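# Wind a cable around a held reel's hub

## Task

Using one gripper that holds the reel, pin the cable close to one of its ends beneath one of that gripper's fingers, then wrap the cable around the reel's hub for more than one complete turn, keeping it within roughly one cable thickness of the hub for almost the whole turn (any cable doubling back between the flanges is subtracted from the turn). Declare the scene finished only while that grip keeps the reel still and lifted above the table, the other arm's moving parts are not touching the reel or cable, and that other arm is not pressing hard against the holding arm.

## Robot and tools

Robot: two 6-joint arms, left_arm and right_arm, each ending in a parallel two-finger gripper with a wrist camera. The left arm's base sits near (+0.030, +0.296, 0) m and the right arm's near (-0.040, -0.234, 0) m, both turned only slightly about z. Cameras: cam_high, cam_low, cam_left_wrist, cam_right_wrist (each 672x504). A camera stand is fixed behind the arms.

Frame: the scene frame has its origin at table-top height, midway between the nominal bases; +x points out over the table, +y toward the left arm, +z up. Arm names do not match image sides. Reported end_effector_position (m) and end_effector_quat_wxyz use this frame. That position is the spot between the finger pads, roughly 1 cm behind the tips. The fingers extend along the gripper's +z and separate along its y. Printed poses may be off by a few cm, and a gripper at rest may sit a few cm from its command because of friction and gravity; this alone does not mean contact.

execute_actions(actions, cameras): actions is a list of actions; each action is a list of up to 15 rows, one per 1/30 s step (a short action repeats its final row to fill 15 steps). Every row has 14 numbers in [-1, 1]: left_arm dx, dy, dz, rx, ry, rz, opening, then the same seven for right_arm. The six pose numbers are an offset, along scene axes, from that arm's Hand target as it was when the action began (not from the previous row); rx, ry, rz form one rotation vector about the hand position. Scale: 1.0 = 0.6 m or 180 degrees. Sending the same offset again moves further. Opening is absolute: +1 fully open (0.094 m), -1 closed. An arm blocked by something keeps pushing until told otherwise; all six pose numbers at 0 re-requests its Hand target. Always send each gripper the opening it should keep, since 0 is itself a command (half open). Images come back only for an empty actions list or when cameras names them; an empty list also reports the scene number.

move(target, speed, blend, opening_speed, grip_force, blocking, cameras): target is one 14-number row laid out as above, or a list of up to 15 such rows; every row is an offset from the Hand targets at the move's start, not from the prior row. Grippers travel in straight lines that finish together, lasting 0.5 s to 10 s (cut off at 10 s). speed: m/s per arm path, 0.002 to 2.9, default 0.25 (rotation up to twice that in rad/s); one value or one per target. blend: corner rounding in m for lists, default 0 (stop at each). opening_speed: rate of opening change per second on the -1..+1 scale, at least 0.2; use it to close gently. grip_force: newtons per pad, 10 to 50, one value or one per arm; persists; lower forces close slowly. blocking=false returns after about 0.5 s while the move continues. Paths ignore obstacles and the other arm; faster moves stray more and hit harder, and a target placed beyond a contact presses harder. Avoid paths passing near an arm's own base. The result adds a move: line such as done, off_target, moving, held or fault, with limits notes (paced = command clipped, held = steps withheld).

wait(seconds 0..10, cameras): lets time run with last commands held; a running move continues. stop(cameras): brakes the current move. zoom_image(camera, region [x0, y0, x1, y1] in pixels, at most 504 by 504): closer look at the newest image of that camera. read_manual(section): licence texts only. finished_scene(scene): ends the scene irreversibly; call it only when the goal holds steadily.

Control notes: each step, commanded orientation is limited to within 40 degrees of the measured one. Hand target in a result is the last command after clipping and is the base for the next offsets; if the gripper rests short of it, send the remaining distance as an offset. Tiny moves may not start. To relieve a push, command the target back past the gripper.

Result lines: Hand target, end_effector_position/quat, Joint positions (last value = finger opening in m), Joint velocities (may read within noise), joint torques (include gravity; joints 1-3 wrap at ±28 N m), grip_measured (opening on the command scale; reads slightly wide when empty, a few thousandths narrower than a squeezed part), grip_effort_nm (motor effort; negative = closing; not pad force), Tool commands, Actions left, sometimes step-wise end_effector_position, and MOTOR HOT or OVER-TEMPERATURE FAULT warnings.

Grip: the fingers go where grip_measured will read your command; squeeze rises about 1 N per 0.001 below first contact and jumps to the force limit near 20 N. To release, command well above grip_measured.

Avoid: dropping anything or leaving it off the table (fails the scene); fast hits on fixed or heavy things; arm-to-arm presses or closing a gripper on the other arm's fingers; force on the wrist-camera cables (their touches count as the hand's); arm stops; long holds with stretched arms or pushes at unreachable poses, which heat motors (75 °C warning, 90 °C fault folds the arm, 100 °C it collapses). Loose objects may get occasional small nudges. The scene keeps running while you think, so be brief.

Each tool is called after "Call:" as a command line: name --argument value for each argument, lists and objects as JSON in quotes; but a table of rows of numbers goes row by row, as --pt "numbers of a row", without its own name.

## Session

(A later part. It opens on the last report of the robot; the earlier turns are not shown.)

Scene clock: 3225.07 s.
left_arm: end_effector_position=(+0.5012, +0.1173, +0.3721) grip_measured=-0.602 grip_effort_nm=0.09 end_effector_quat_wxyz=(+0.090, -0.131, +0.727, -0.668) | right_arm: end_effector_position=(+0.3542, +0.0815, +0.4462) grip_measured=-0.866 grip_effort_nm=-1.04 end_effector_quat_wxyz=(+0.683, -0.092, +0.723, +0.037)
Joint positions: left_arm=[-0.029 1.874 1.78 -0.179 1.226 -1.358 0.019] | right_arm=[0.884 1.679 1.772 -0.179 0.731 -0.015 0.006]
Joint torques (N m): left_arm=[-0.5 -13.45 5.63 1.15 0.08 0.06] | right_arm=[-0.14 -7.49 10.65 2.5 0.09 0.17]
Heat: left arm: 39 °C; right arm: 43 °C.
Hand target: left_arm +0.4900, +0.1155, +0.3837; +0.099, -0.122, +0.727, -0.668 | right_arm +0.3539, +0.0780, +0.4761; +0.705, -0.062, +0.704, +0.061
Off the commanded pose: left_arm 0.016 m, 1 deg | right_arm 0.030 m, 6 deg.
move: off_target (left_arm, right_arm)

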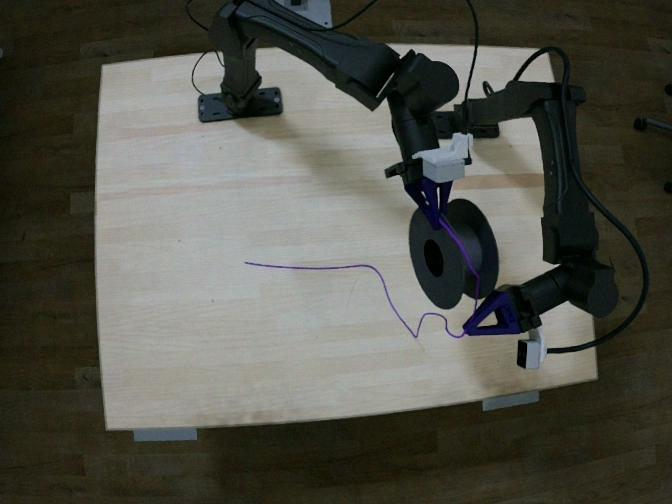

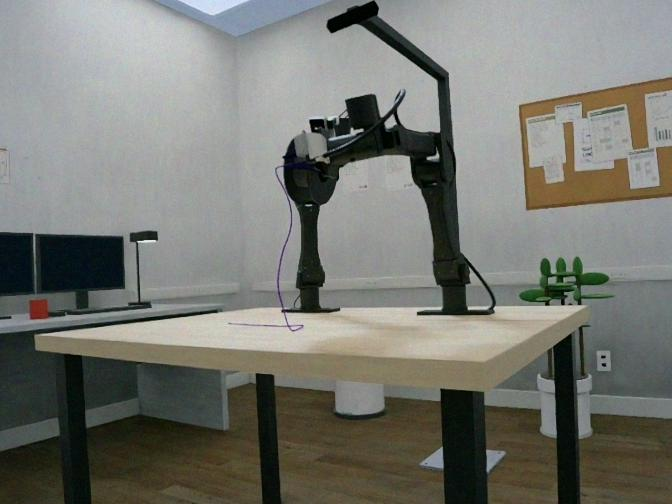

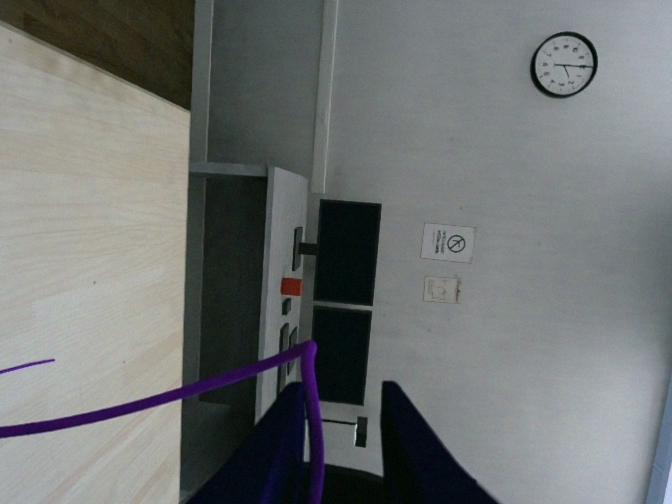

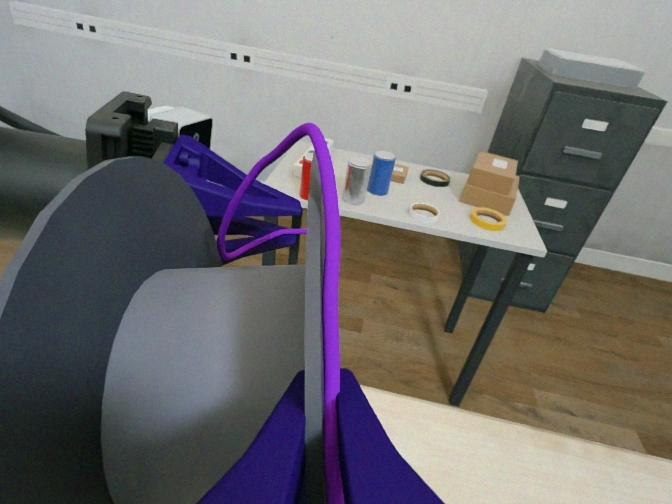

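Call:
move --pt "0.03 0.0 0.0 0.155 -0.47 -0.06 -0.6 0 0 0 0 0 0 -1" --speed 0.3 --cameras '["all"]'

Scene clock: 3251.23 s.
left_arm: end_effector_position=(+0.5038, +0.1171, +0.3865) grip_measured=-0.602 grip_effort_nm=0.10 end_effector_quat_wxyz=(+0.527, +0.436, +0.609, -0.401) | right_arm: end_effector_position=(+0.3542, +0.0814, +0.4455) grip_measured=-0.866 grip_effort_nm=-1.03 end_effector_quat_wxyz=(+0.683, -0.093, +0.724, +0.036)
Joint positions: left_arm=[-0.029 1.93 1.966 -0.411 1.229 0.327 0.019] | right_arm=[0.884 1.679 1.772 -0.182 0.731 -0.015 0.006]
Joint torques (N m): left_arm=[-0.18 -8.17 9.13 1.1 0.27 0.08] | right_arm=[-0.14 -7.54 10.66 2.53 0.1 0.16]
Heat: left arm: 40 °C; right arm: 44 °C.
Hand target: left_arm +0.5080, +0.1155, +0.3837; +0.523, +0.441, +0.607, -0.404 | right_arm +0.3539, +0.0780, +0.4761; +0.705, -0.062, +0.704, +0.061
Off the commanded pose: left_arm 0.005 m, 1 deg | right_arm 0.031 m, 6 deg.
move: off_target (right_arm)

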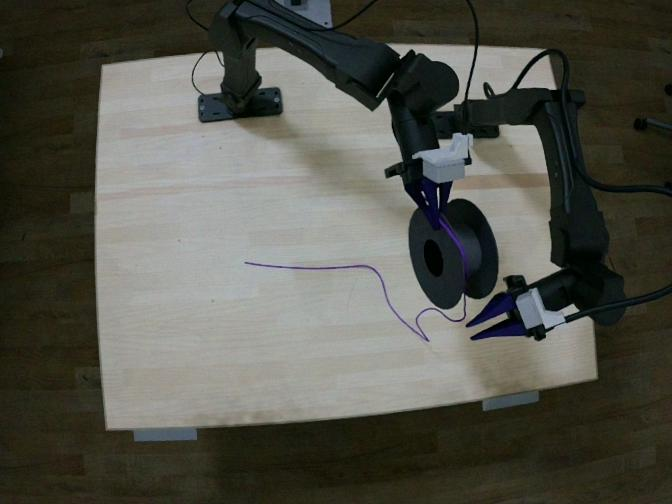

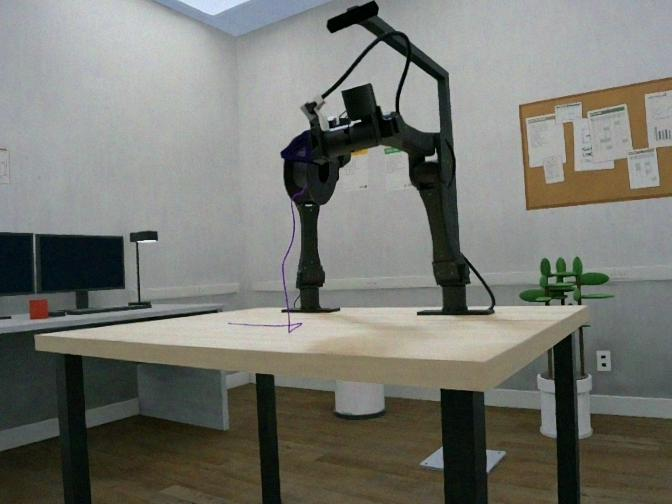

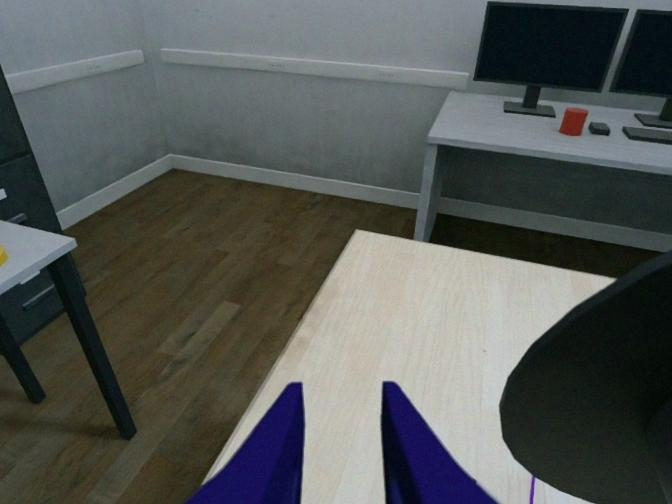

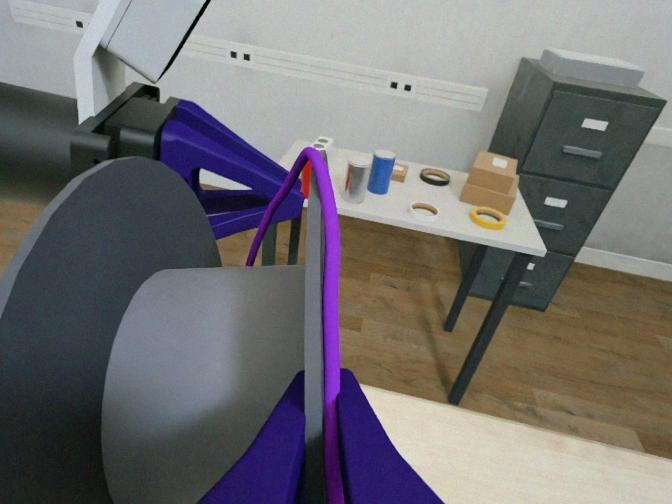

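Call:
zoom_image --camera "cam_low" --region '[240, 110, 390, 340]'

Call:
zoom_image --camera "cam_high" --region '[380, 180, 540, 350]'

Scaled by 2.191.

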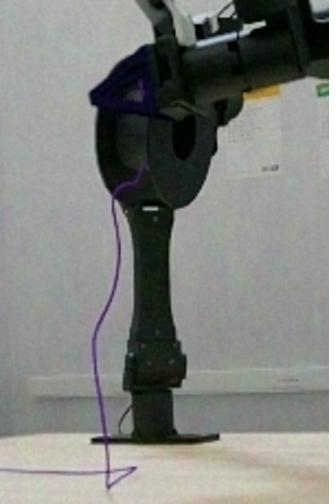

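Scaled by 2.965.

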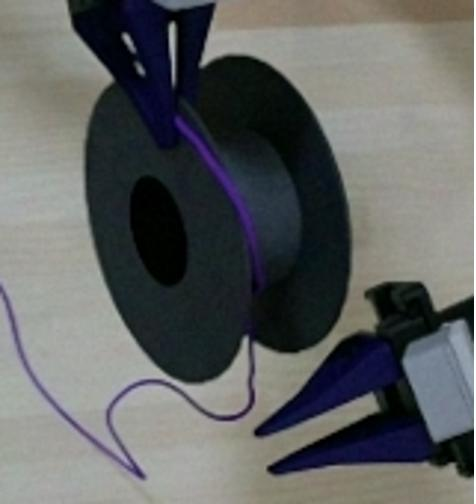

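Call:
zoom_image --camera "cam_high" --region '[360, 0, 560, 180]'

Call:
zoom_image --camera "cam_low" --region '[270, 50, 450, 200]'

Scaled by 2.520.

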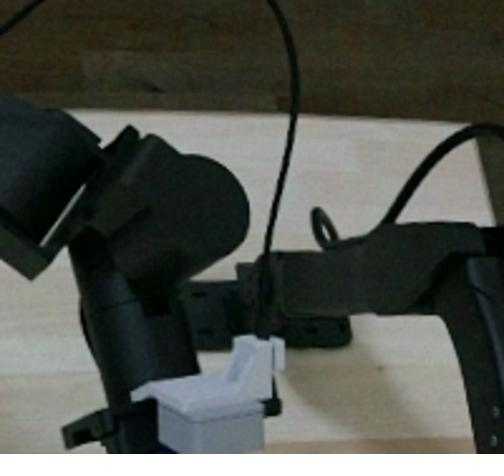

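Scaled by 2.800.

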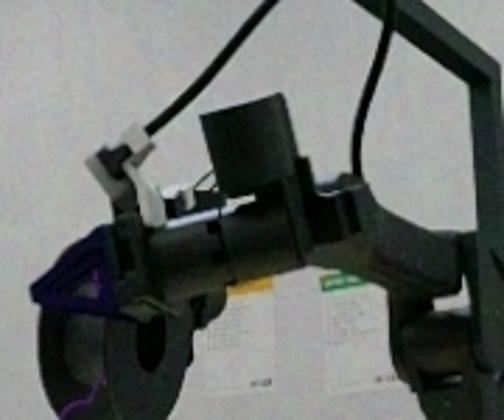

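Call:
move --pt "-0.052 0.157 0.01 0 0 0 -0.6 0 0 0 0 0 0 -1" --pt "-0.052 0.157 -0.52 0 0 0 -0.6 0 0 0 0 0 0 -1" --speed '[0.15, 0.2]' --blend '[0.02, 0]' --cameras '["all"]'

Scene clock: 3447.87 s.
left_arm: end_effector_position=(+0.4803, +0.2106, +0.0737) grip_measured=-0.602 grip_effort_nm=0.10 end_effector_quat_wxyz=(+0.518, +0.445, +0.613, -0.398) | right_arm: end_effector_position=(+0.3542, +0.0814, +0.4455) grip_measured=-0.866 grip_effort_nm=-1.04 end_effector_quat_wxyz=(+0.683, -0.093, +0.724, +0.036)
Joint positions: left_arm=[0.201 2.24 1.295 -0.138 1.404 1.051 0.019] | right_arm=[0.884 1.679 1.772 -0.182 0.731 -0.015 0.006]
Joint torques (N m): left_arm=[0.12 -10.88 3.95 0.83 0.65 -0.01] | right_arm=[-0.18 -7.56 10.62 2.54 0.07 0.18]
Heat: left arm: 40 °C; right arm: 48 °C.
Hand target: left_arm +0.4770, +0.2098, +0.0718; +0.524, +0.441, +0.607, -0.404 | right_arm +0.3539, +0.0780, +0.4761; +0.705, -0.062, +0.704, +0.061
Off the commanded pose: left_arm 0.004 m, 1 deg | right_arm 0.031 m, 6 deg.
move: off_target (right_arm)

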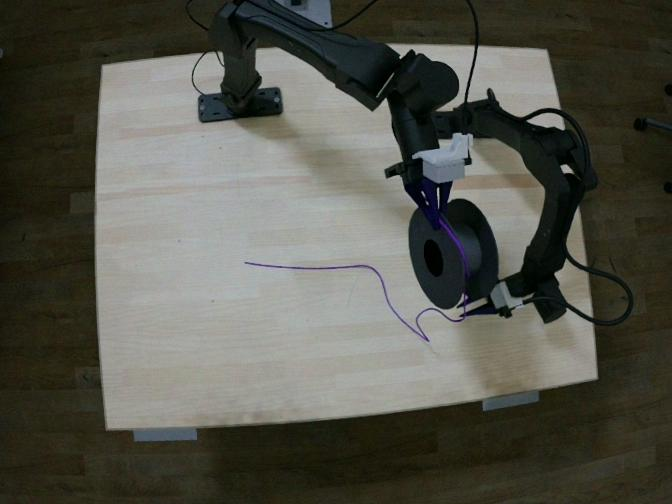

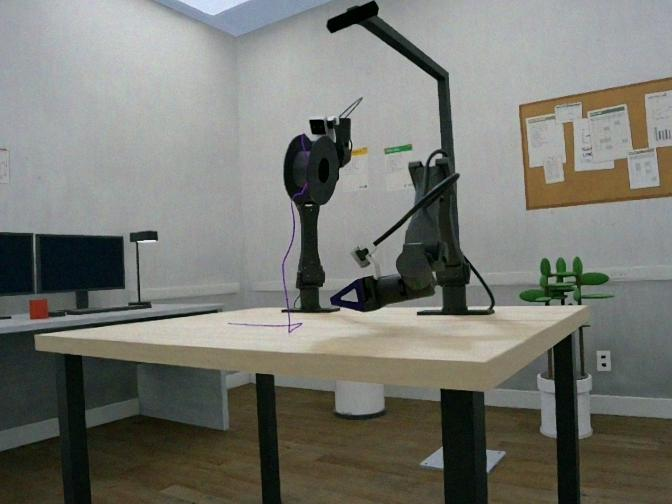

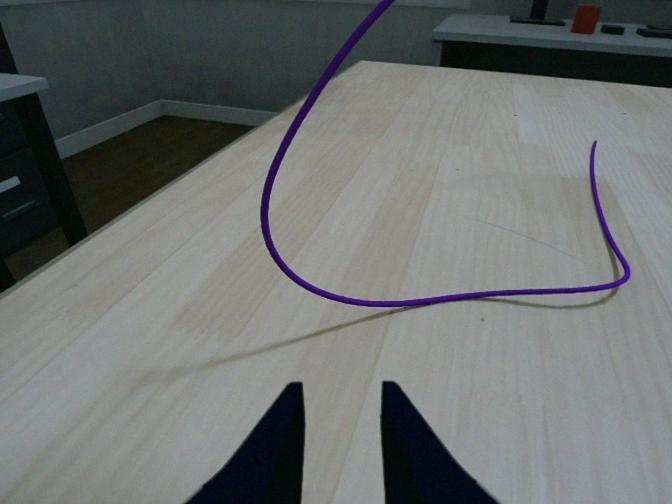

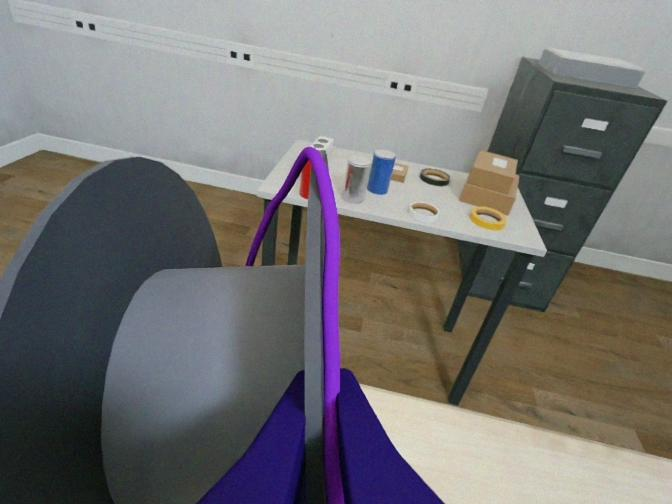

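Call:
move --pt "0.065 -0.0463 0.0287 0 0 0 -0.2 0 0 0 0 0 0 -1" --speed 0.12 --cameras '["cam_left_wrist", "cam_high"]'

Scene clock: 3489.27 s.
left_arm: end_effector_position=(+0.5185, +0.1827, +0.1052) grip_measured=-0.202 grip_effort_nm=0.10 end_effector_quat_wxyz=(+0.529, +0.448, +0.602, -0.396) | right_arm: end_effector_position=(+0.3542, +0.0814, +0.4455) grip_measured=-0.866 grip_effort_nm=-1.04 end_effector_quat_wxyz=(+0.683, -0.093, +0.724, +0.036)
Joint positions: left_arm=[0.122 2.249 1.363 0.203 1.369 0.671 0.037] | right_arm=[0.884 1.679 1.772 -0.182 0.731 -0.015 0.006]
Joint torques (N m): left_arm=[-0.05 -9.63 4.42 1.21 0.34 -0.07] | right_arm=[-0.18 -7.58 10.65 2.56 0.09 0.15]
Heat: left arm: 38 °C; right arm: 49 °C.
Hand target: left_arm +0.5160, +0.1821, +0.0890; +0.524, +0.441, +0.607, -0.404 | right_arm +0.3539, +0.0780, +0.4761; +0.705, -0.062, +0.704, +0.061
Off the commanded pose: left_arm 0.016 m, 1 deg | right_arm 0.031 m, 6 deg.
move: off_target (left_arm, right_arm)
Images, in order (width x height): cam_high 672x504, cam_left_wrist 672x504.

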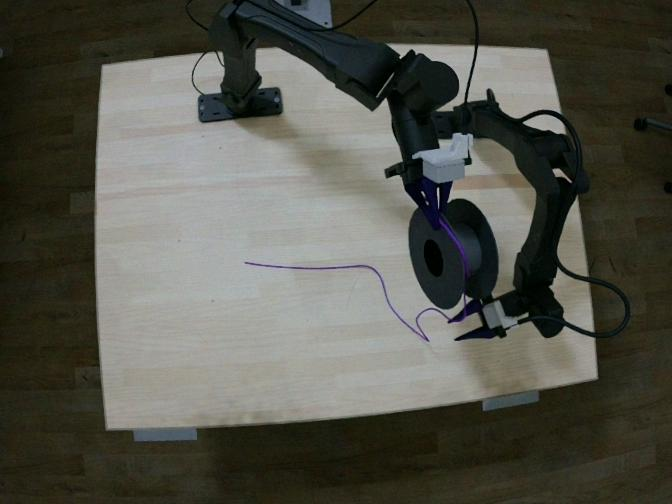

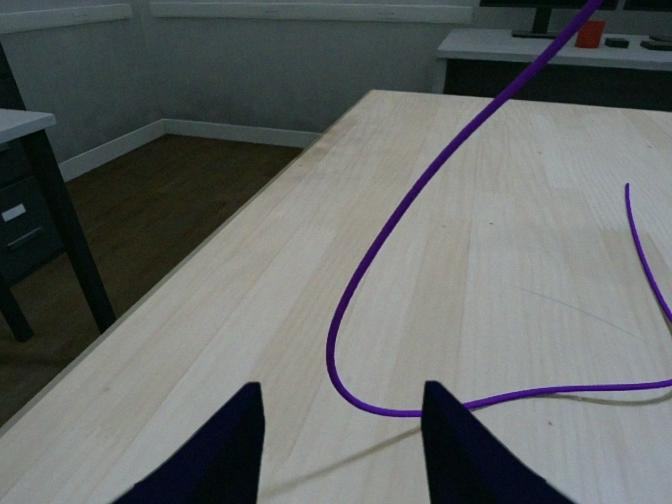

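Call:
move --pt "0.0 0.0 -0.0433 0 0 0 -0.2 0 0 0 0 0 0 -1" --pt "0.0338 -0.126 -0.0433 0 0 0 -0.2 0 0 0 0 0 0 -1" --speed 0.1 --blend '[0.01, 0]' --cameras '["cam_left_wrist", "cam_high", "cam_low"]'

Scene clock: 3504.07 s.
left_arm: end_effector_position=(+0.5324, +0.1063, +0.0736) grip_measured=-0.202 grip_effort_nm=0.10 end_effector_quat_wxyz=(+0.523, +0.443, +0.605, -0.405) | right_arm: end_effector_position=(+0.3542, +0.0814, +0.4455) grip_measured=-0.866 grip_effort_nm=-1.04 end_effector_quat_wxyz=(+0.683, -0.093, +0.724, +0.036)
Joint positions: left_arm=[-0.049 2.377 1.346 0.651 1.227 0.332 0.037] | right_arm=[0.884 1.679 1.772 -0.182 0.731 -0.015 0.006]
Joint torques (N m): left_arm=[-0.01 -9.96 6.49 1.33 0.14 -0.05] | right_arm=[-0.16 -7.51 10.59 2.56 0.1 0.17]
Heat: left arm: 36 °C; right arm: 49 °C.
Hand target: left_arm +0.5364, +0.1065, +0.0631; +0.524, +0.441, +0.607, -0.404 | right_arm +0.3539, +0.0780, +0.4761; +0.705, -0.062, +0.704, +0.061
Off the commanded pose: left_arm 0.011 m, 0 deg | right_arm 0.031 m, 6 deg.
move: off_target (left_arm, right_arm)
Images, in order (width x height): cam_high 672x504, cam_low 672x504, cam_left_wrist 672x504.

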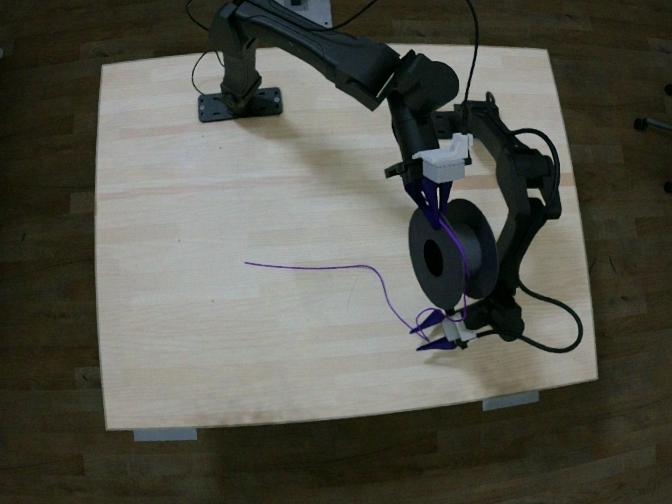

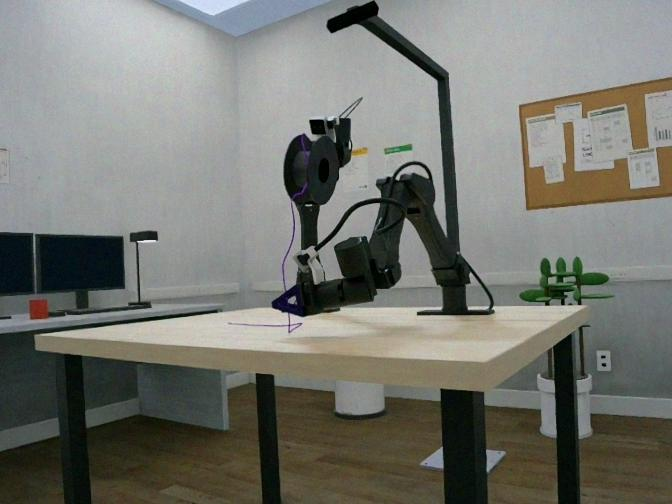

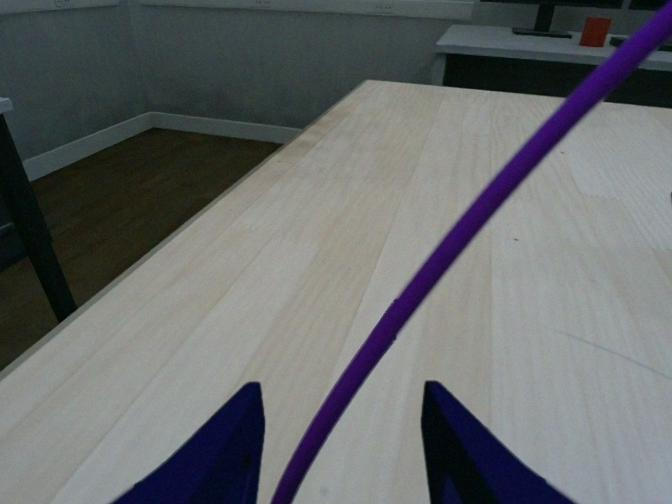

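Call:
move --pt "0.0 0.0 0.0 0 0 0 -1 0 0 0 0 0 0 -1" --opening_speed 0.8 --cameras '["cam_left_wrist", "cam_right_wrist"]'

Scene clock: 3509.50 s.
left_arm: end_effector_position=(+0.5325, +0.1063, +0.0739) grip_measured=-0.978 grip_effort_nm=-0.95 end_effector_quat_wxyz=(+0.523, +0.443, +0.605, -0.405) | right_arm: end_effector_position=(+0.3542, +0.0814, +0.4455) grip_measured=-0.866 grip_effort_nm=-1.03 end_effector_quat_wxyz=(+0.683, -0.093, +0.724, +0.036)
Joint positions: left_arm=[-0.049 2.377 1.346 0.653 1.227 0.33 0.001] | right_arm=[0.884 1.679 1.772 -0.182 0.731 -0.015 0.006]
Joint torques (N m): left_arm=[-0.01 -9.94 6.46 1.38 0.13 -0.02] | right_arm=[-0.13 -7.53 10.65 2.55 0.09 0.15]
Heat: left arm: 36 °C; right arm: 49 °C.
Hand target: left_arm +0.5364, +0.1065, +0.0631; +0.524, +0.441, +0.607, -0.404 | right_arm +0.3539, +0.0780, +0.4761; +0.705, -0.062, +0.704, +0.061
Off the commanded pose: left_arm 0.011 m, 0 deg | right_arm 0.031 m, 6 deg.
move: off_target (left_arm, right_arm)
Images, in order (width x height): cam_left_wrist 672x504, cam_right_wrist 672x504.

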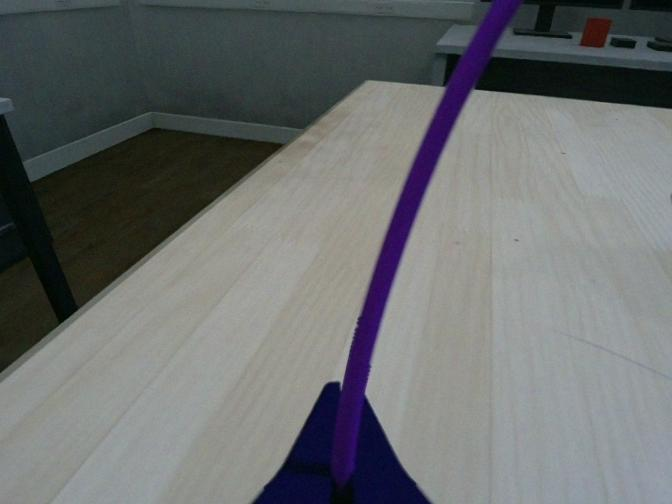

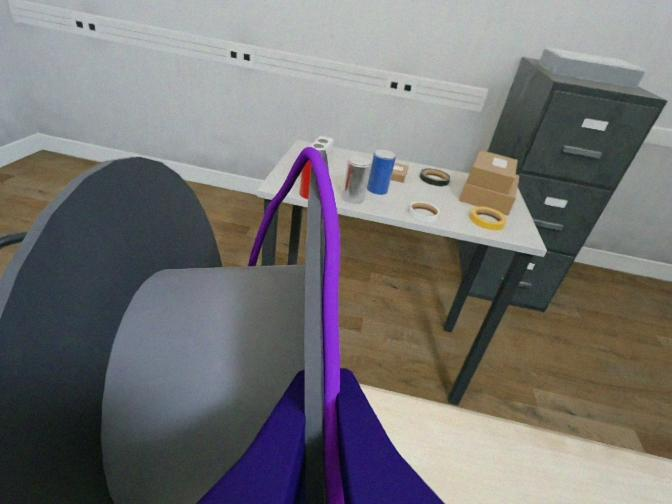

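Call:
zoom_image --camera "cam_high" --region '[380, 0, 560, 180]'

Call:
wait --seconds 0.1 --cameras '["all"]'

Call:
zoom_image --camera "cam_low" --region '[260, 70, 420, 220]'

This scene's latest camera images include none from cam_high. They are from: cam_left_wrist, cam_right_wrist. cam_high's image comes with the result of a call that names it in "cameras".

Scene clock: 3539.10 s.
left_arm: end_effector_position=(+0.5325, +0.1063, +0.0739) grip_measured=-0.980 grip_effort_nm=-1.03 end_effector_quat_wxyz=(+0.523, +0.443, +0.605, -0.405) | right_arm: end_effector_position=(+0.3542, +0.0814, +0.4455) grip_measured=-0.866 grip_effort_nm=-1.04 end_effector_quat_wxyz=(+0.683, -0.093, +0.724, +0.036)
Joint positions: left_arm=[-0.049 2.377 1.346 0.653 1.227 0.33 0.001] | right_arm=[0.884 1.679 1.772 -0.182 0.731 -0.015 0.006]
Joint torques (N m): left_arm=[-0.01 -9.94 6.46 1.38 0.12 -0.02] | right_arm=[-0.13 -7.5 10.63 2.57 0.09 0.16]
Heat: left arm: 36 °C; right arm: 49 °C.
Hand target: left_arm +0.5364, +0.1065, +0.0631; +0.524, +0.441, +0.607, -0.404 | right_arm +0.3539, +0.0780, +0.4761; +0.705, -0.062, +0.704, +0.061
Tool commands: left_gripper/opening=-1.0 right_gripper/opening=-1.0
Off the commanded pose: left_arm 0.011 m, 0 deg | right_arm 0.031 m, 6 deg.
wait: 0.10 s; at rest from the start

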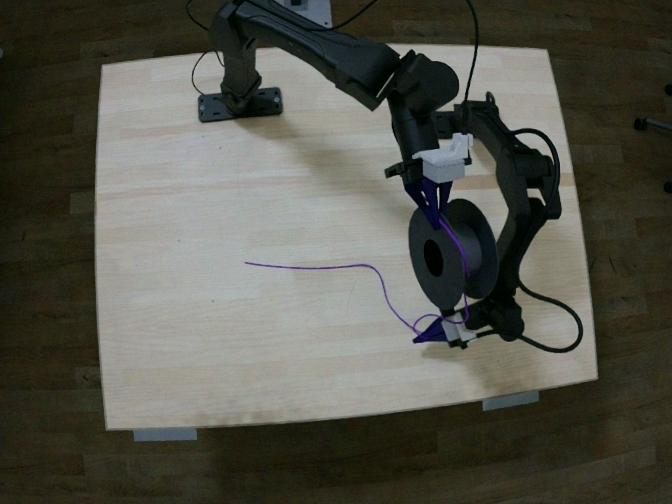

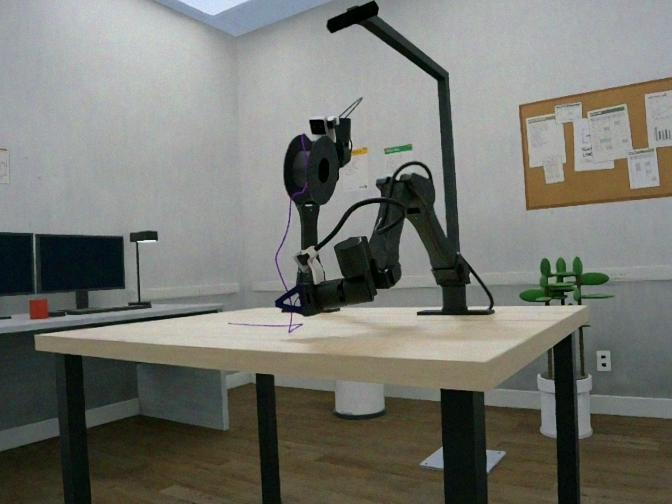

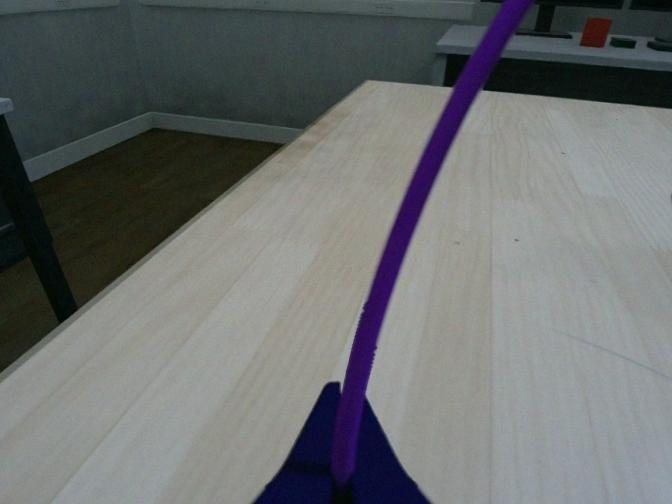

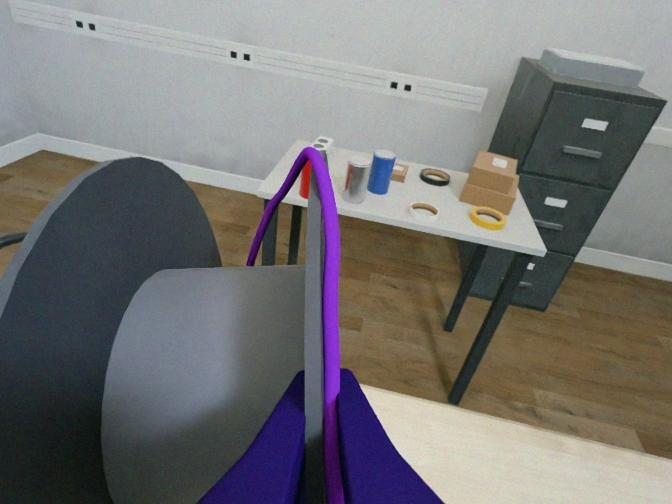

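Scaled by 3.150.

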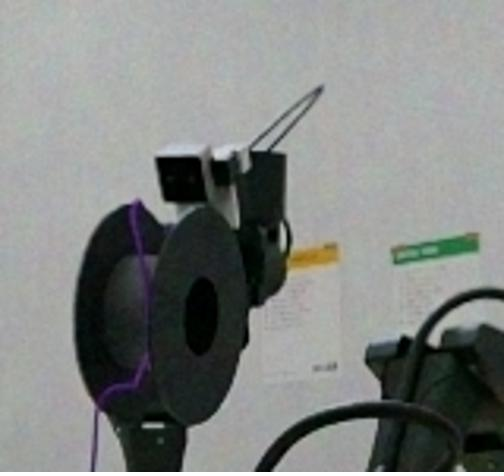

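Call:
move --pt "-0.16 -0.003 0.0 0 0 0 -1 0 0 0 0 0 0 -1" --speed 0.12 --cameras '["all"]'

Scene clock: 3556.00 s.
left_arm: end_effector_position=(+0.4399, +0.1067, +0.0468) grip_measured=-0.980 grip_effort_nm=-1.03 end_effector_quat_wxyz=(+0.509, +0.432, +0.619, -0.414) | right_arm: end_effector_position=(+0.3542, +0.0814, +0.4455) grip_measured=-0.866 grip_effort_nm=-1.04 end_effector_quat_wxyz=(+0.683, -0.093, +0.724, +0.036)
Joint positions: left_arm=[-0.06 2.24 0.893 0.938 1.213 0.314 0.001] | right_arm=[0.884 1.679 1.772 -0.182 0.731 -0.015 0.006]
Joint torques (N m): left_arm=[-0.54 -13.87 2.86 1.41 0.13 -0.07] | right_arm=[-0.24 -7.58 10.62 2.55 0.08 0.16]
Heat: left arm: 36 °C; right arm: 50 °C.
Hand target: left_arm +0.4404, +0.1047, +0.0632; +0.524, +0.441, +0.607, -0.404 | right_arm +0.3539, +0.0780, +0.4761; +0.705, -0.062, +0.704, +0.061
Off the commanded pose: left_arm 0.016 m, 3 deg | right_arm 0.031 m, 6 deg.
move: off_target (left_arm, right_arm)

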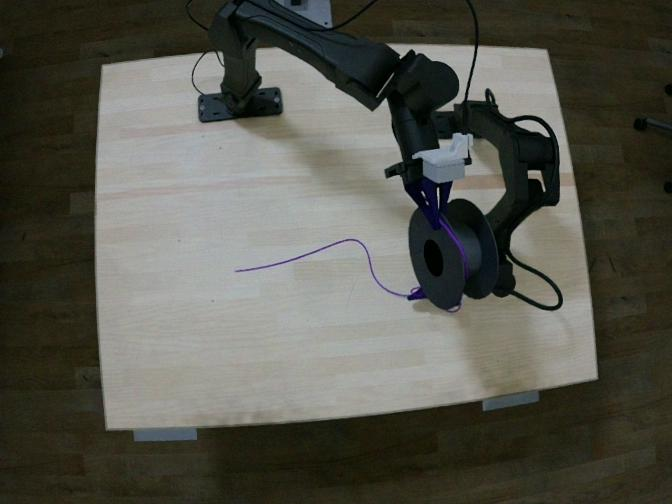

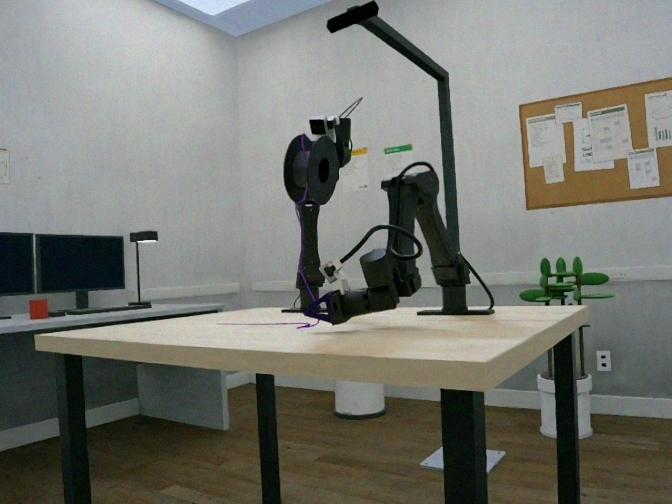

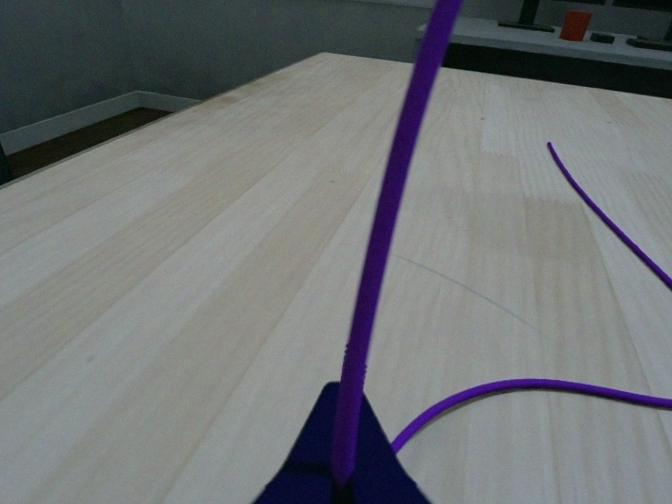

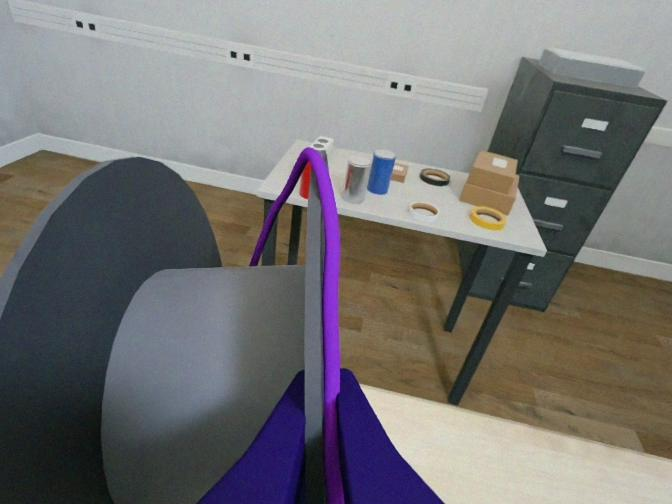

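Call:
zoom_image --camera "cam_low" --region '[240, 110, 390, 340]'

Call:
zoom_image --camera "cam_high" --region '[380, 180, 540, 350]'

Scaled by 2.191.

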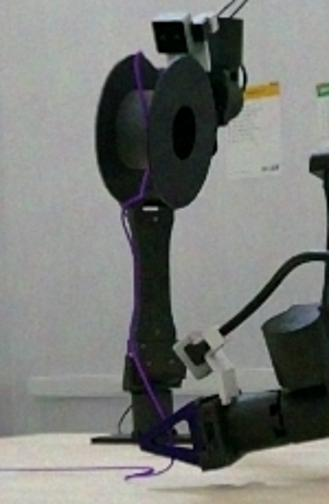

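Scaled by 2.965.

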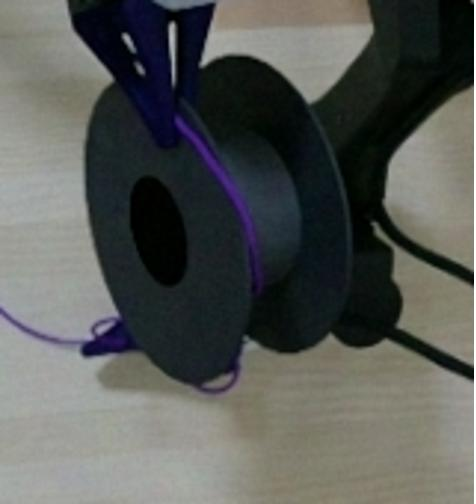

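Call:
move --pt "0.0 0.0 0.0 0 0 0 -1 0 0 0.06 0 0 0 -1" --speed 0.05 --cameras '["all"]'

Call:
zoom_image --camera "cam_low" --region '[240, 110, 390, 340]'

Call:
zoom_image --camera "cam_high" --region '[380, 180, 540, 350]'

Scene clock: 3575.90 s.
left_arm: end_effector_position=(+0.4400, +0.1066, +0.0471) grip_measured=-0.980 grip_effort_nm=-1.04 end_effector_quat_wxyz=(+0.510, +0.432, +0.618, -0.413) | right_arm: end_effector_position=(+0.3550, +0.0824, +0.4843) grip_measured=-0.866 grip_effort_nm=-1.04 end_effector_quat_wxyz=(+0.684, -0.091, +0.723, +0.038)
Joint positions: left_arm=[-0.06 2.24 0.893 0.941 1.213 0.313 0.001] | right_arm=[0.884 1.752 2.021 -0.351 0.731 -0.015 0.006]
Joint torques (N m): left_arm=[-0.53 -13.86 2.86 1.36 0.13 -0.04] | right_arm=[-0.16 -7.6 10.11 2.52 0.11 0.16]
Heat: left arm: 38 °C; right arm: 50 °C.
Hand target: left_arm +0.4404, +0.1047, +0.0632; +0.524, +0.441, +0.607, -0.404 | right_arm +0.3539, +0.0779, +0.5122; +0.705, -0.062, +0.704, +0.061
Off the commanded pose: left_arm 0.016 m, 3 deg | right_arm 0.028 m, 5 deg.
move: off_target (left_arm, right_arm)

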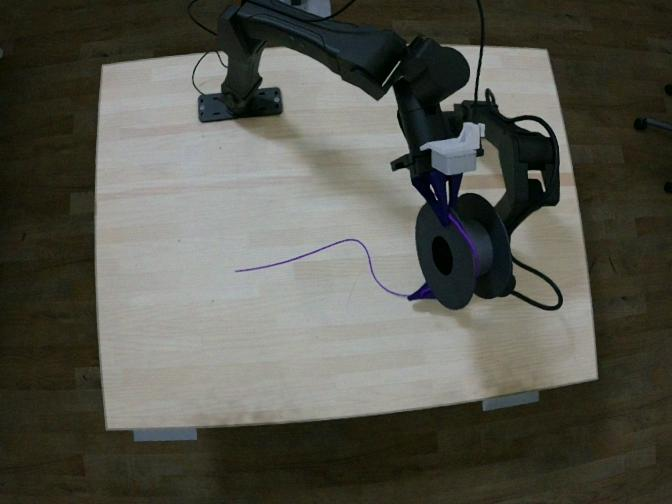

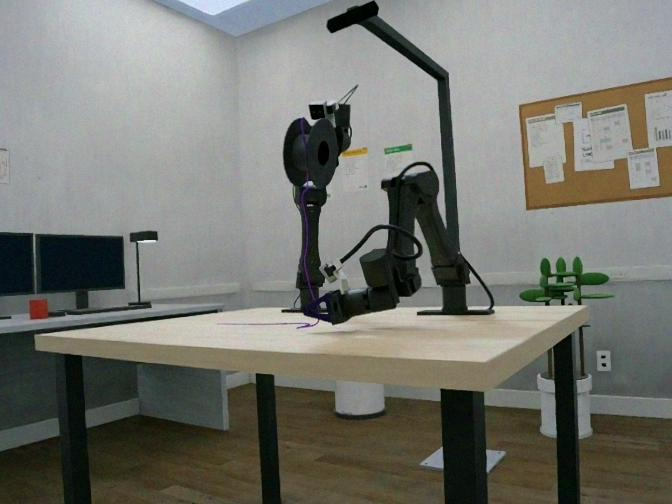

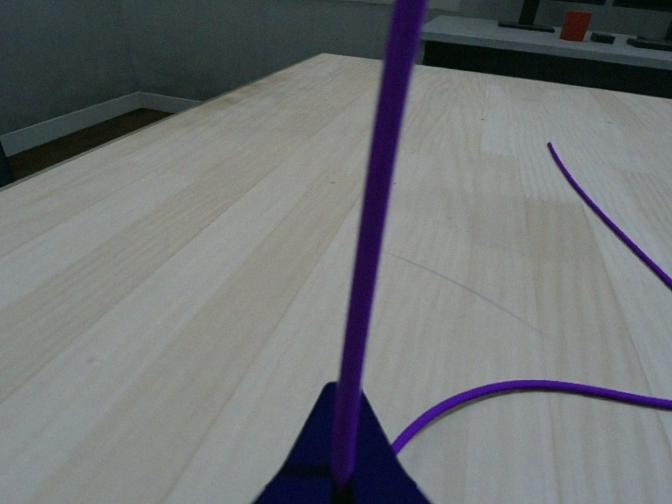

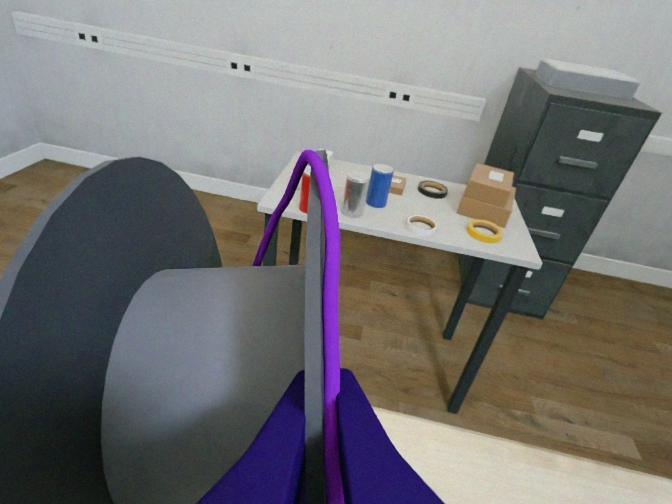

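Scaled by 2.191.

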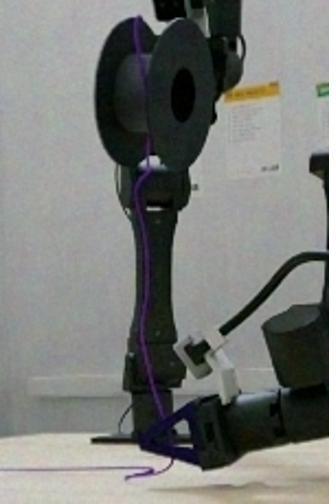

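Scaled by 2.965.

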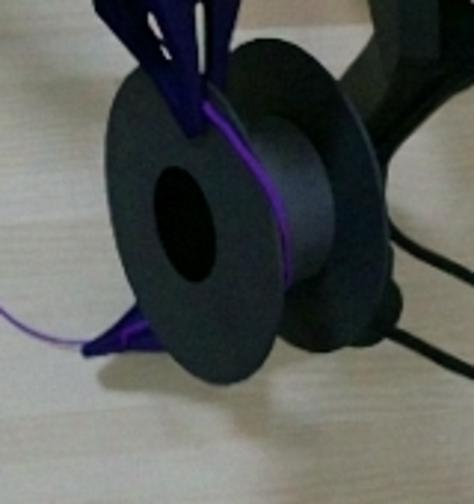

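Call:
move --pt "-0.159 -0.0462 0.0647 0 0 0 -1 0.1333 0 -0.0333 0 0 0 -1" --speed 0.1 --cameras '["all"]'

Call:
zoom_image --camera "cam_low" --region '[240, 110, 390, 340]'

Call:
zoom_image --camera "cam_high" --region '[380, 180, 540, 350]'

Scene clock: 3618.30 s.
left_arm: end_effector_position=(+0.3460, +0.0777, +0.0915) grip_measured=-0.980 grip_effort_nm=-1.04 end_effector_quat_wxyz=(+0.509, +0.436, +0.617, -0.412) | right_arm: end_effector_position=(+0.4327, +0.0808, +0.4593) grip_measured=-0.866 grip_effort_nm=-1.04 end_effector_quat_wxyz=(+0.676, -0.091, +0.730, +0.037)
Joint positions: left_arm=[-0.184 1.886 0.494 1.074 1.098 0.22 0.001] | right_arm=[0.731 1.941 2.18 -0.337 0.58 -0.015 0.006]
Joint torques (N m): left_arm=[-0.46 -9.73 2.71 1.5 0.06 -0.03] | right_arm=[-0.35 -9.02 10.58 2.76 0.05 0.16]
Heat: left arm: 41 °C; right arm: 49 °C.
Hand target: left_arm +0.3449, +0.0769, +0.1019; +0.524, +0.441, +0.607, -0.404 | right_arm +0.4339, +0.0781, +0.4920; +0.705, -0.062, +0.704, +0.061
Off the commanded pose: left_arm 0.011 m, 2 deg | right_arm 0.033 m, 6 deg.
move: off_target (left_arm, right_arm)

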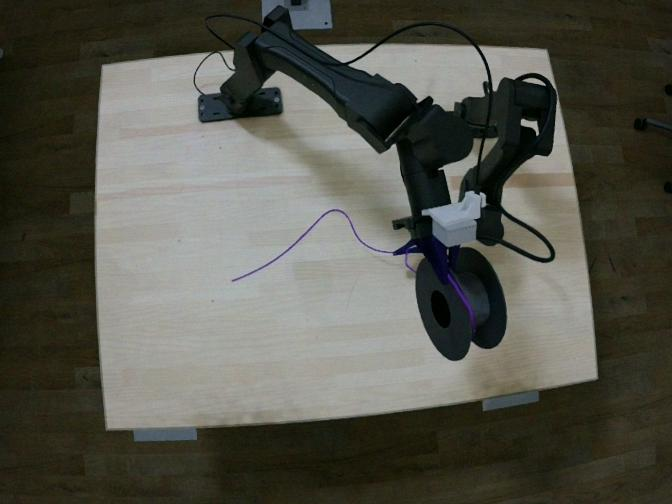

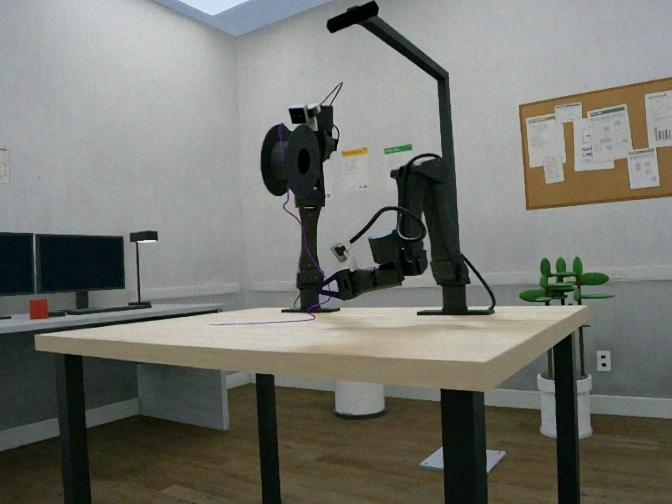

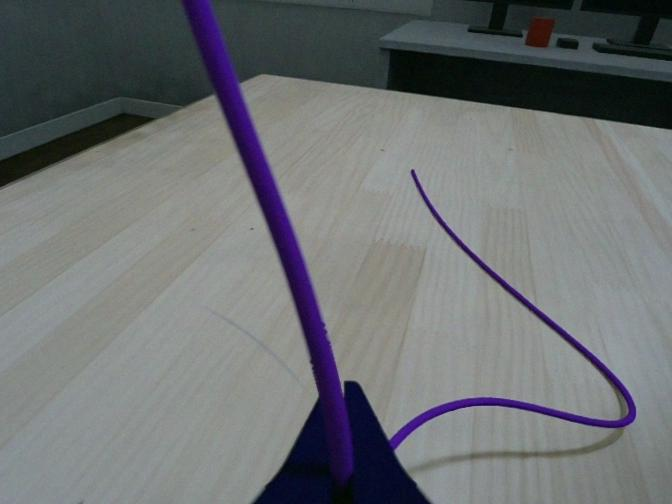

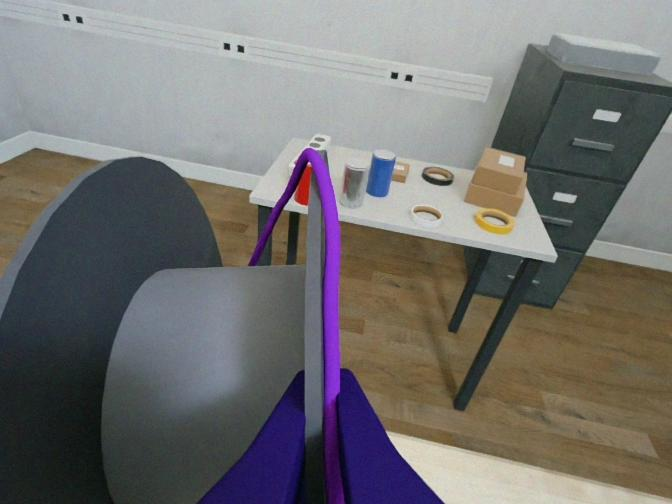

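Scaled by 2.191.

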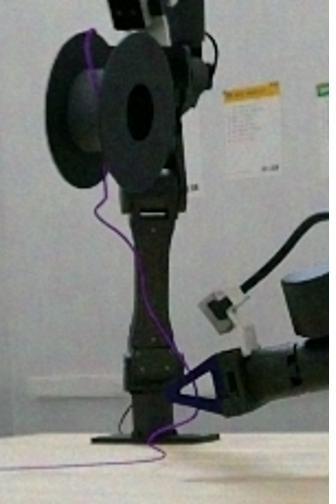

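Scaled by 2.965.

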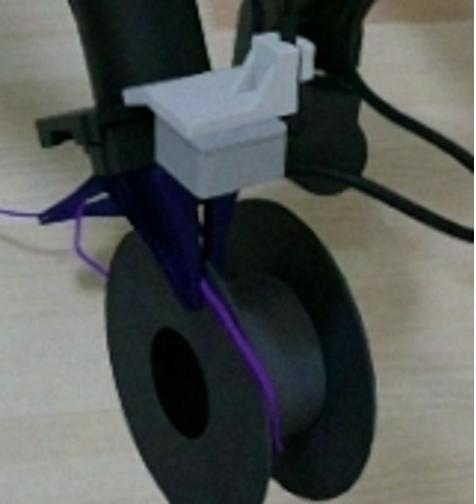

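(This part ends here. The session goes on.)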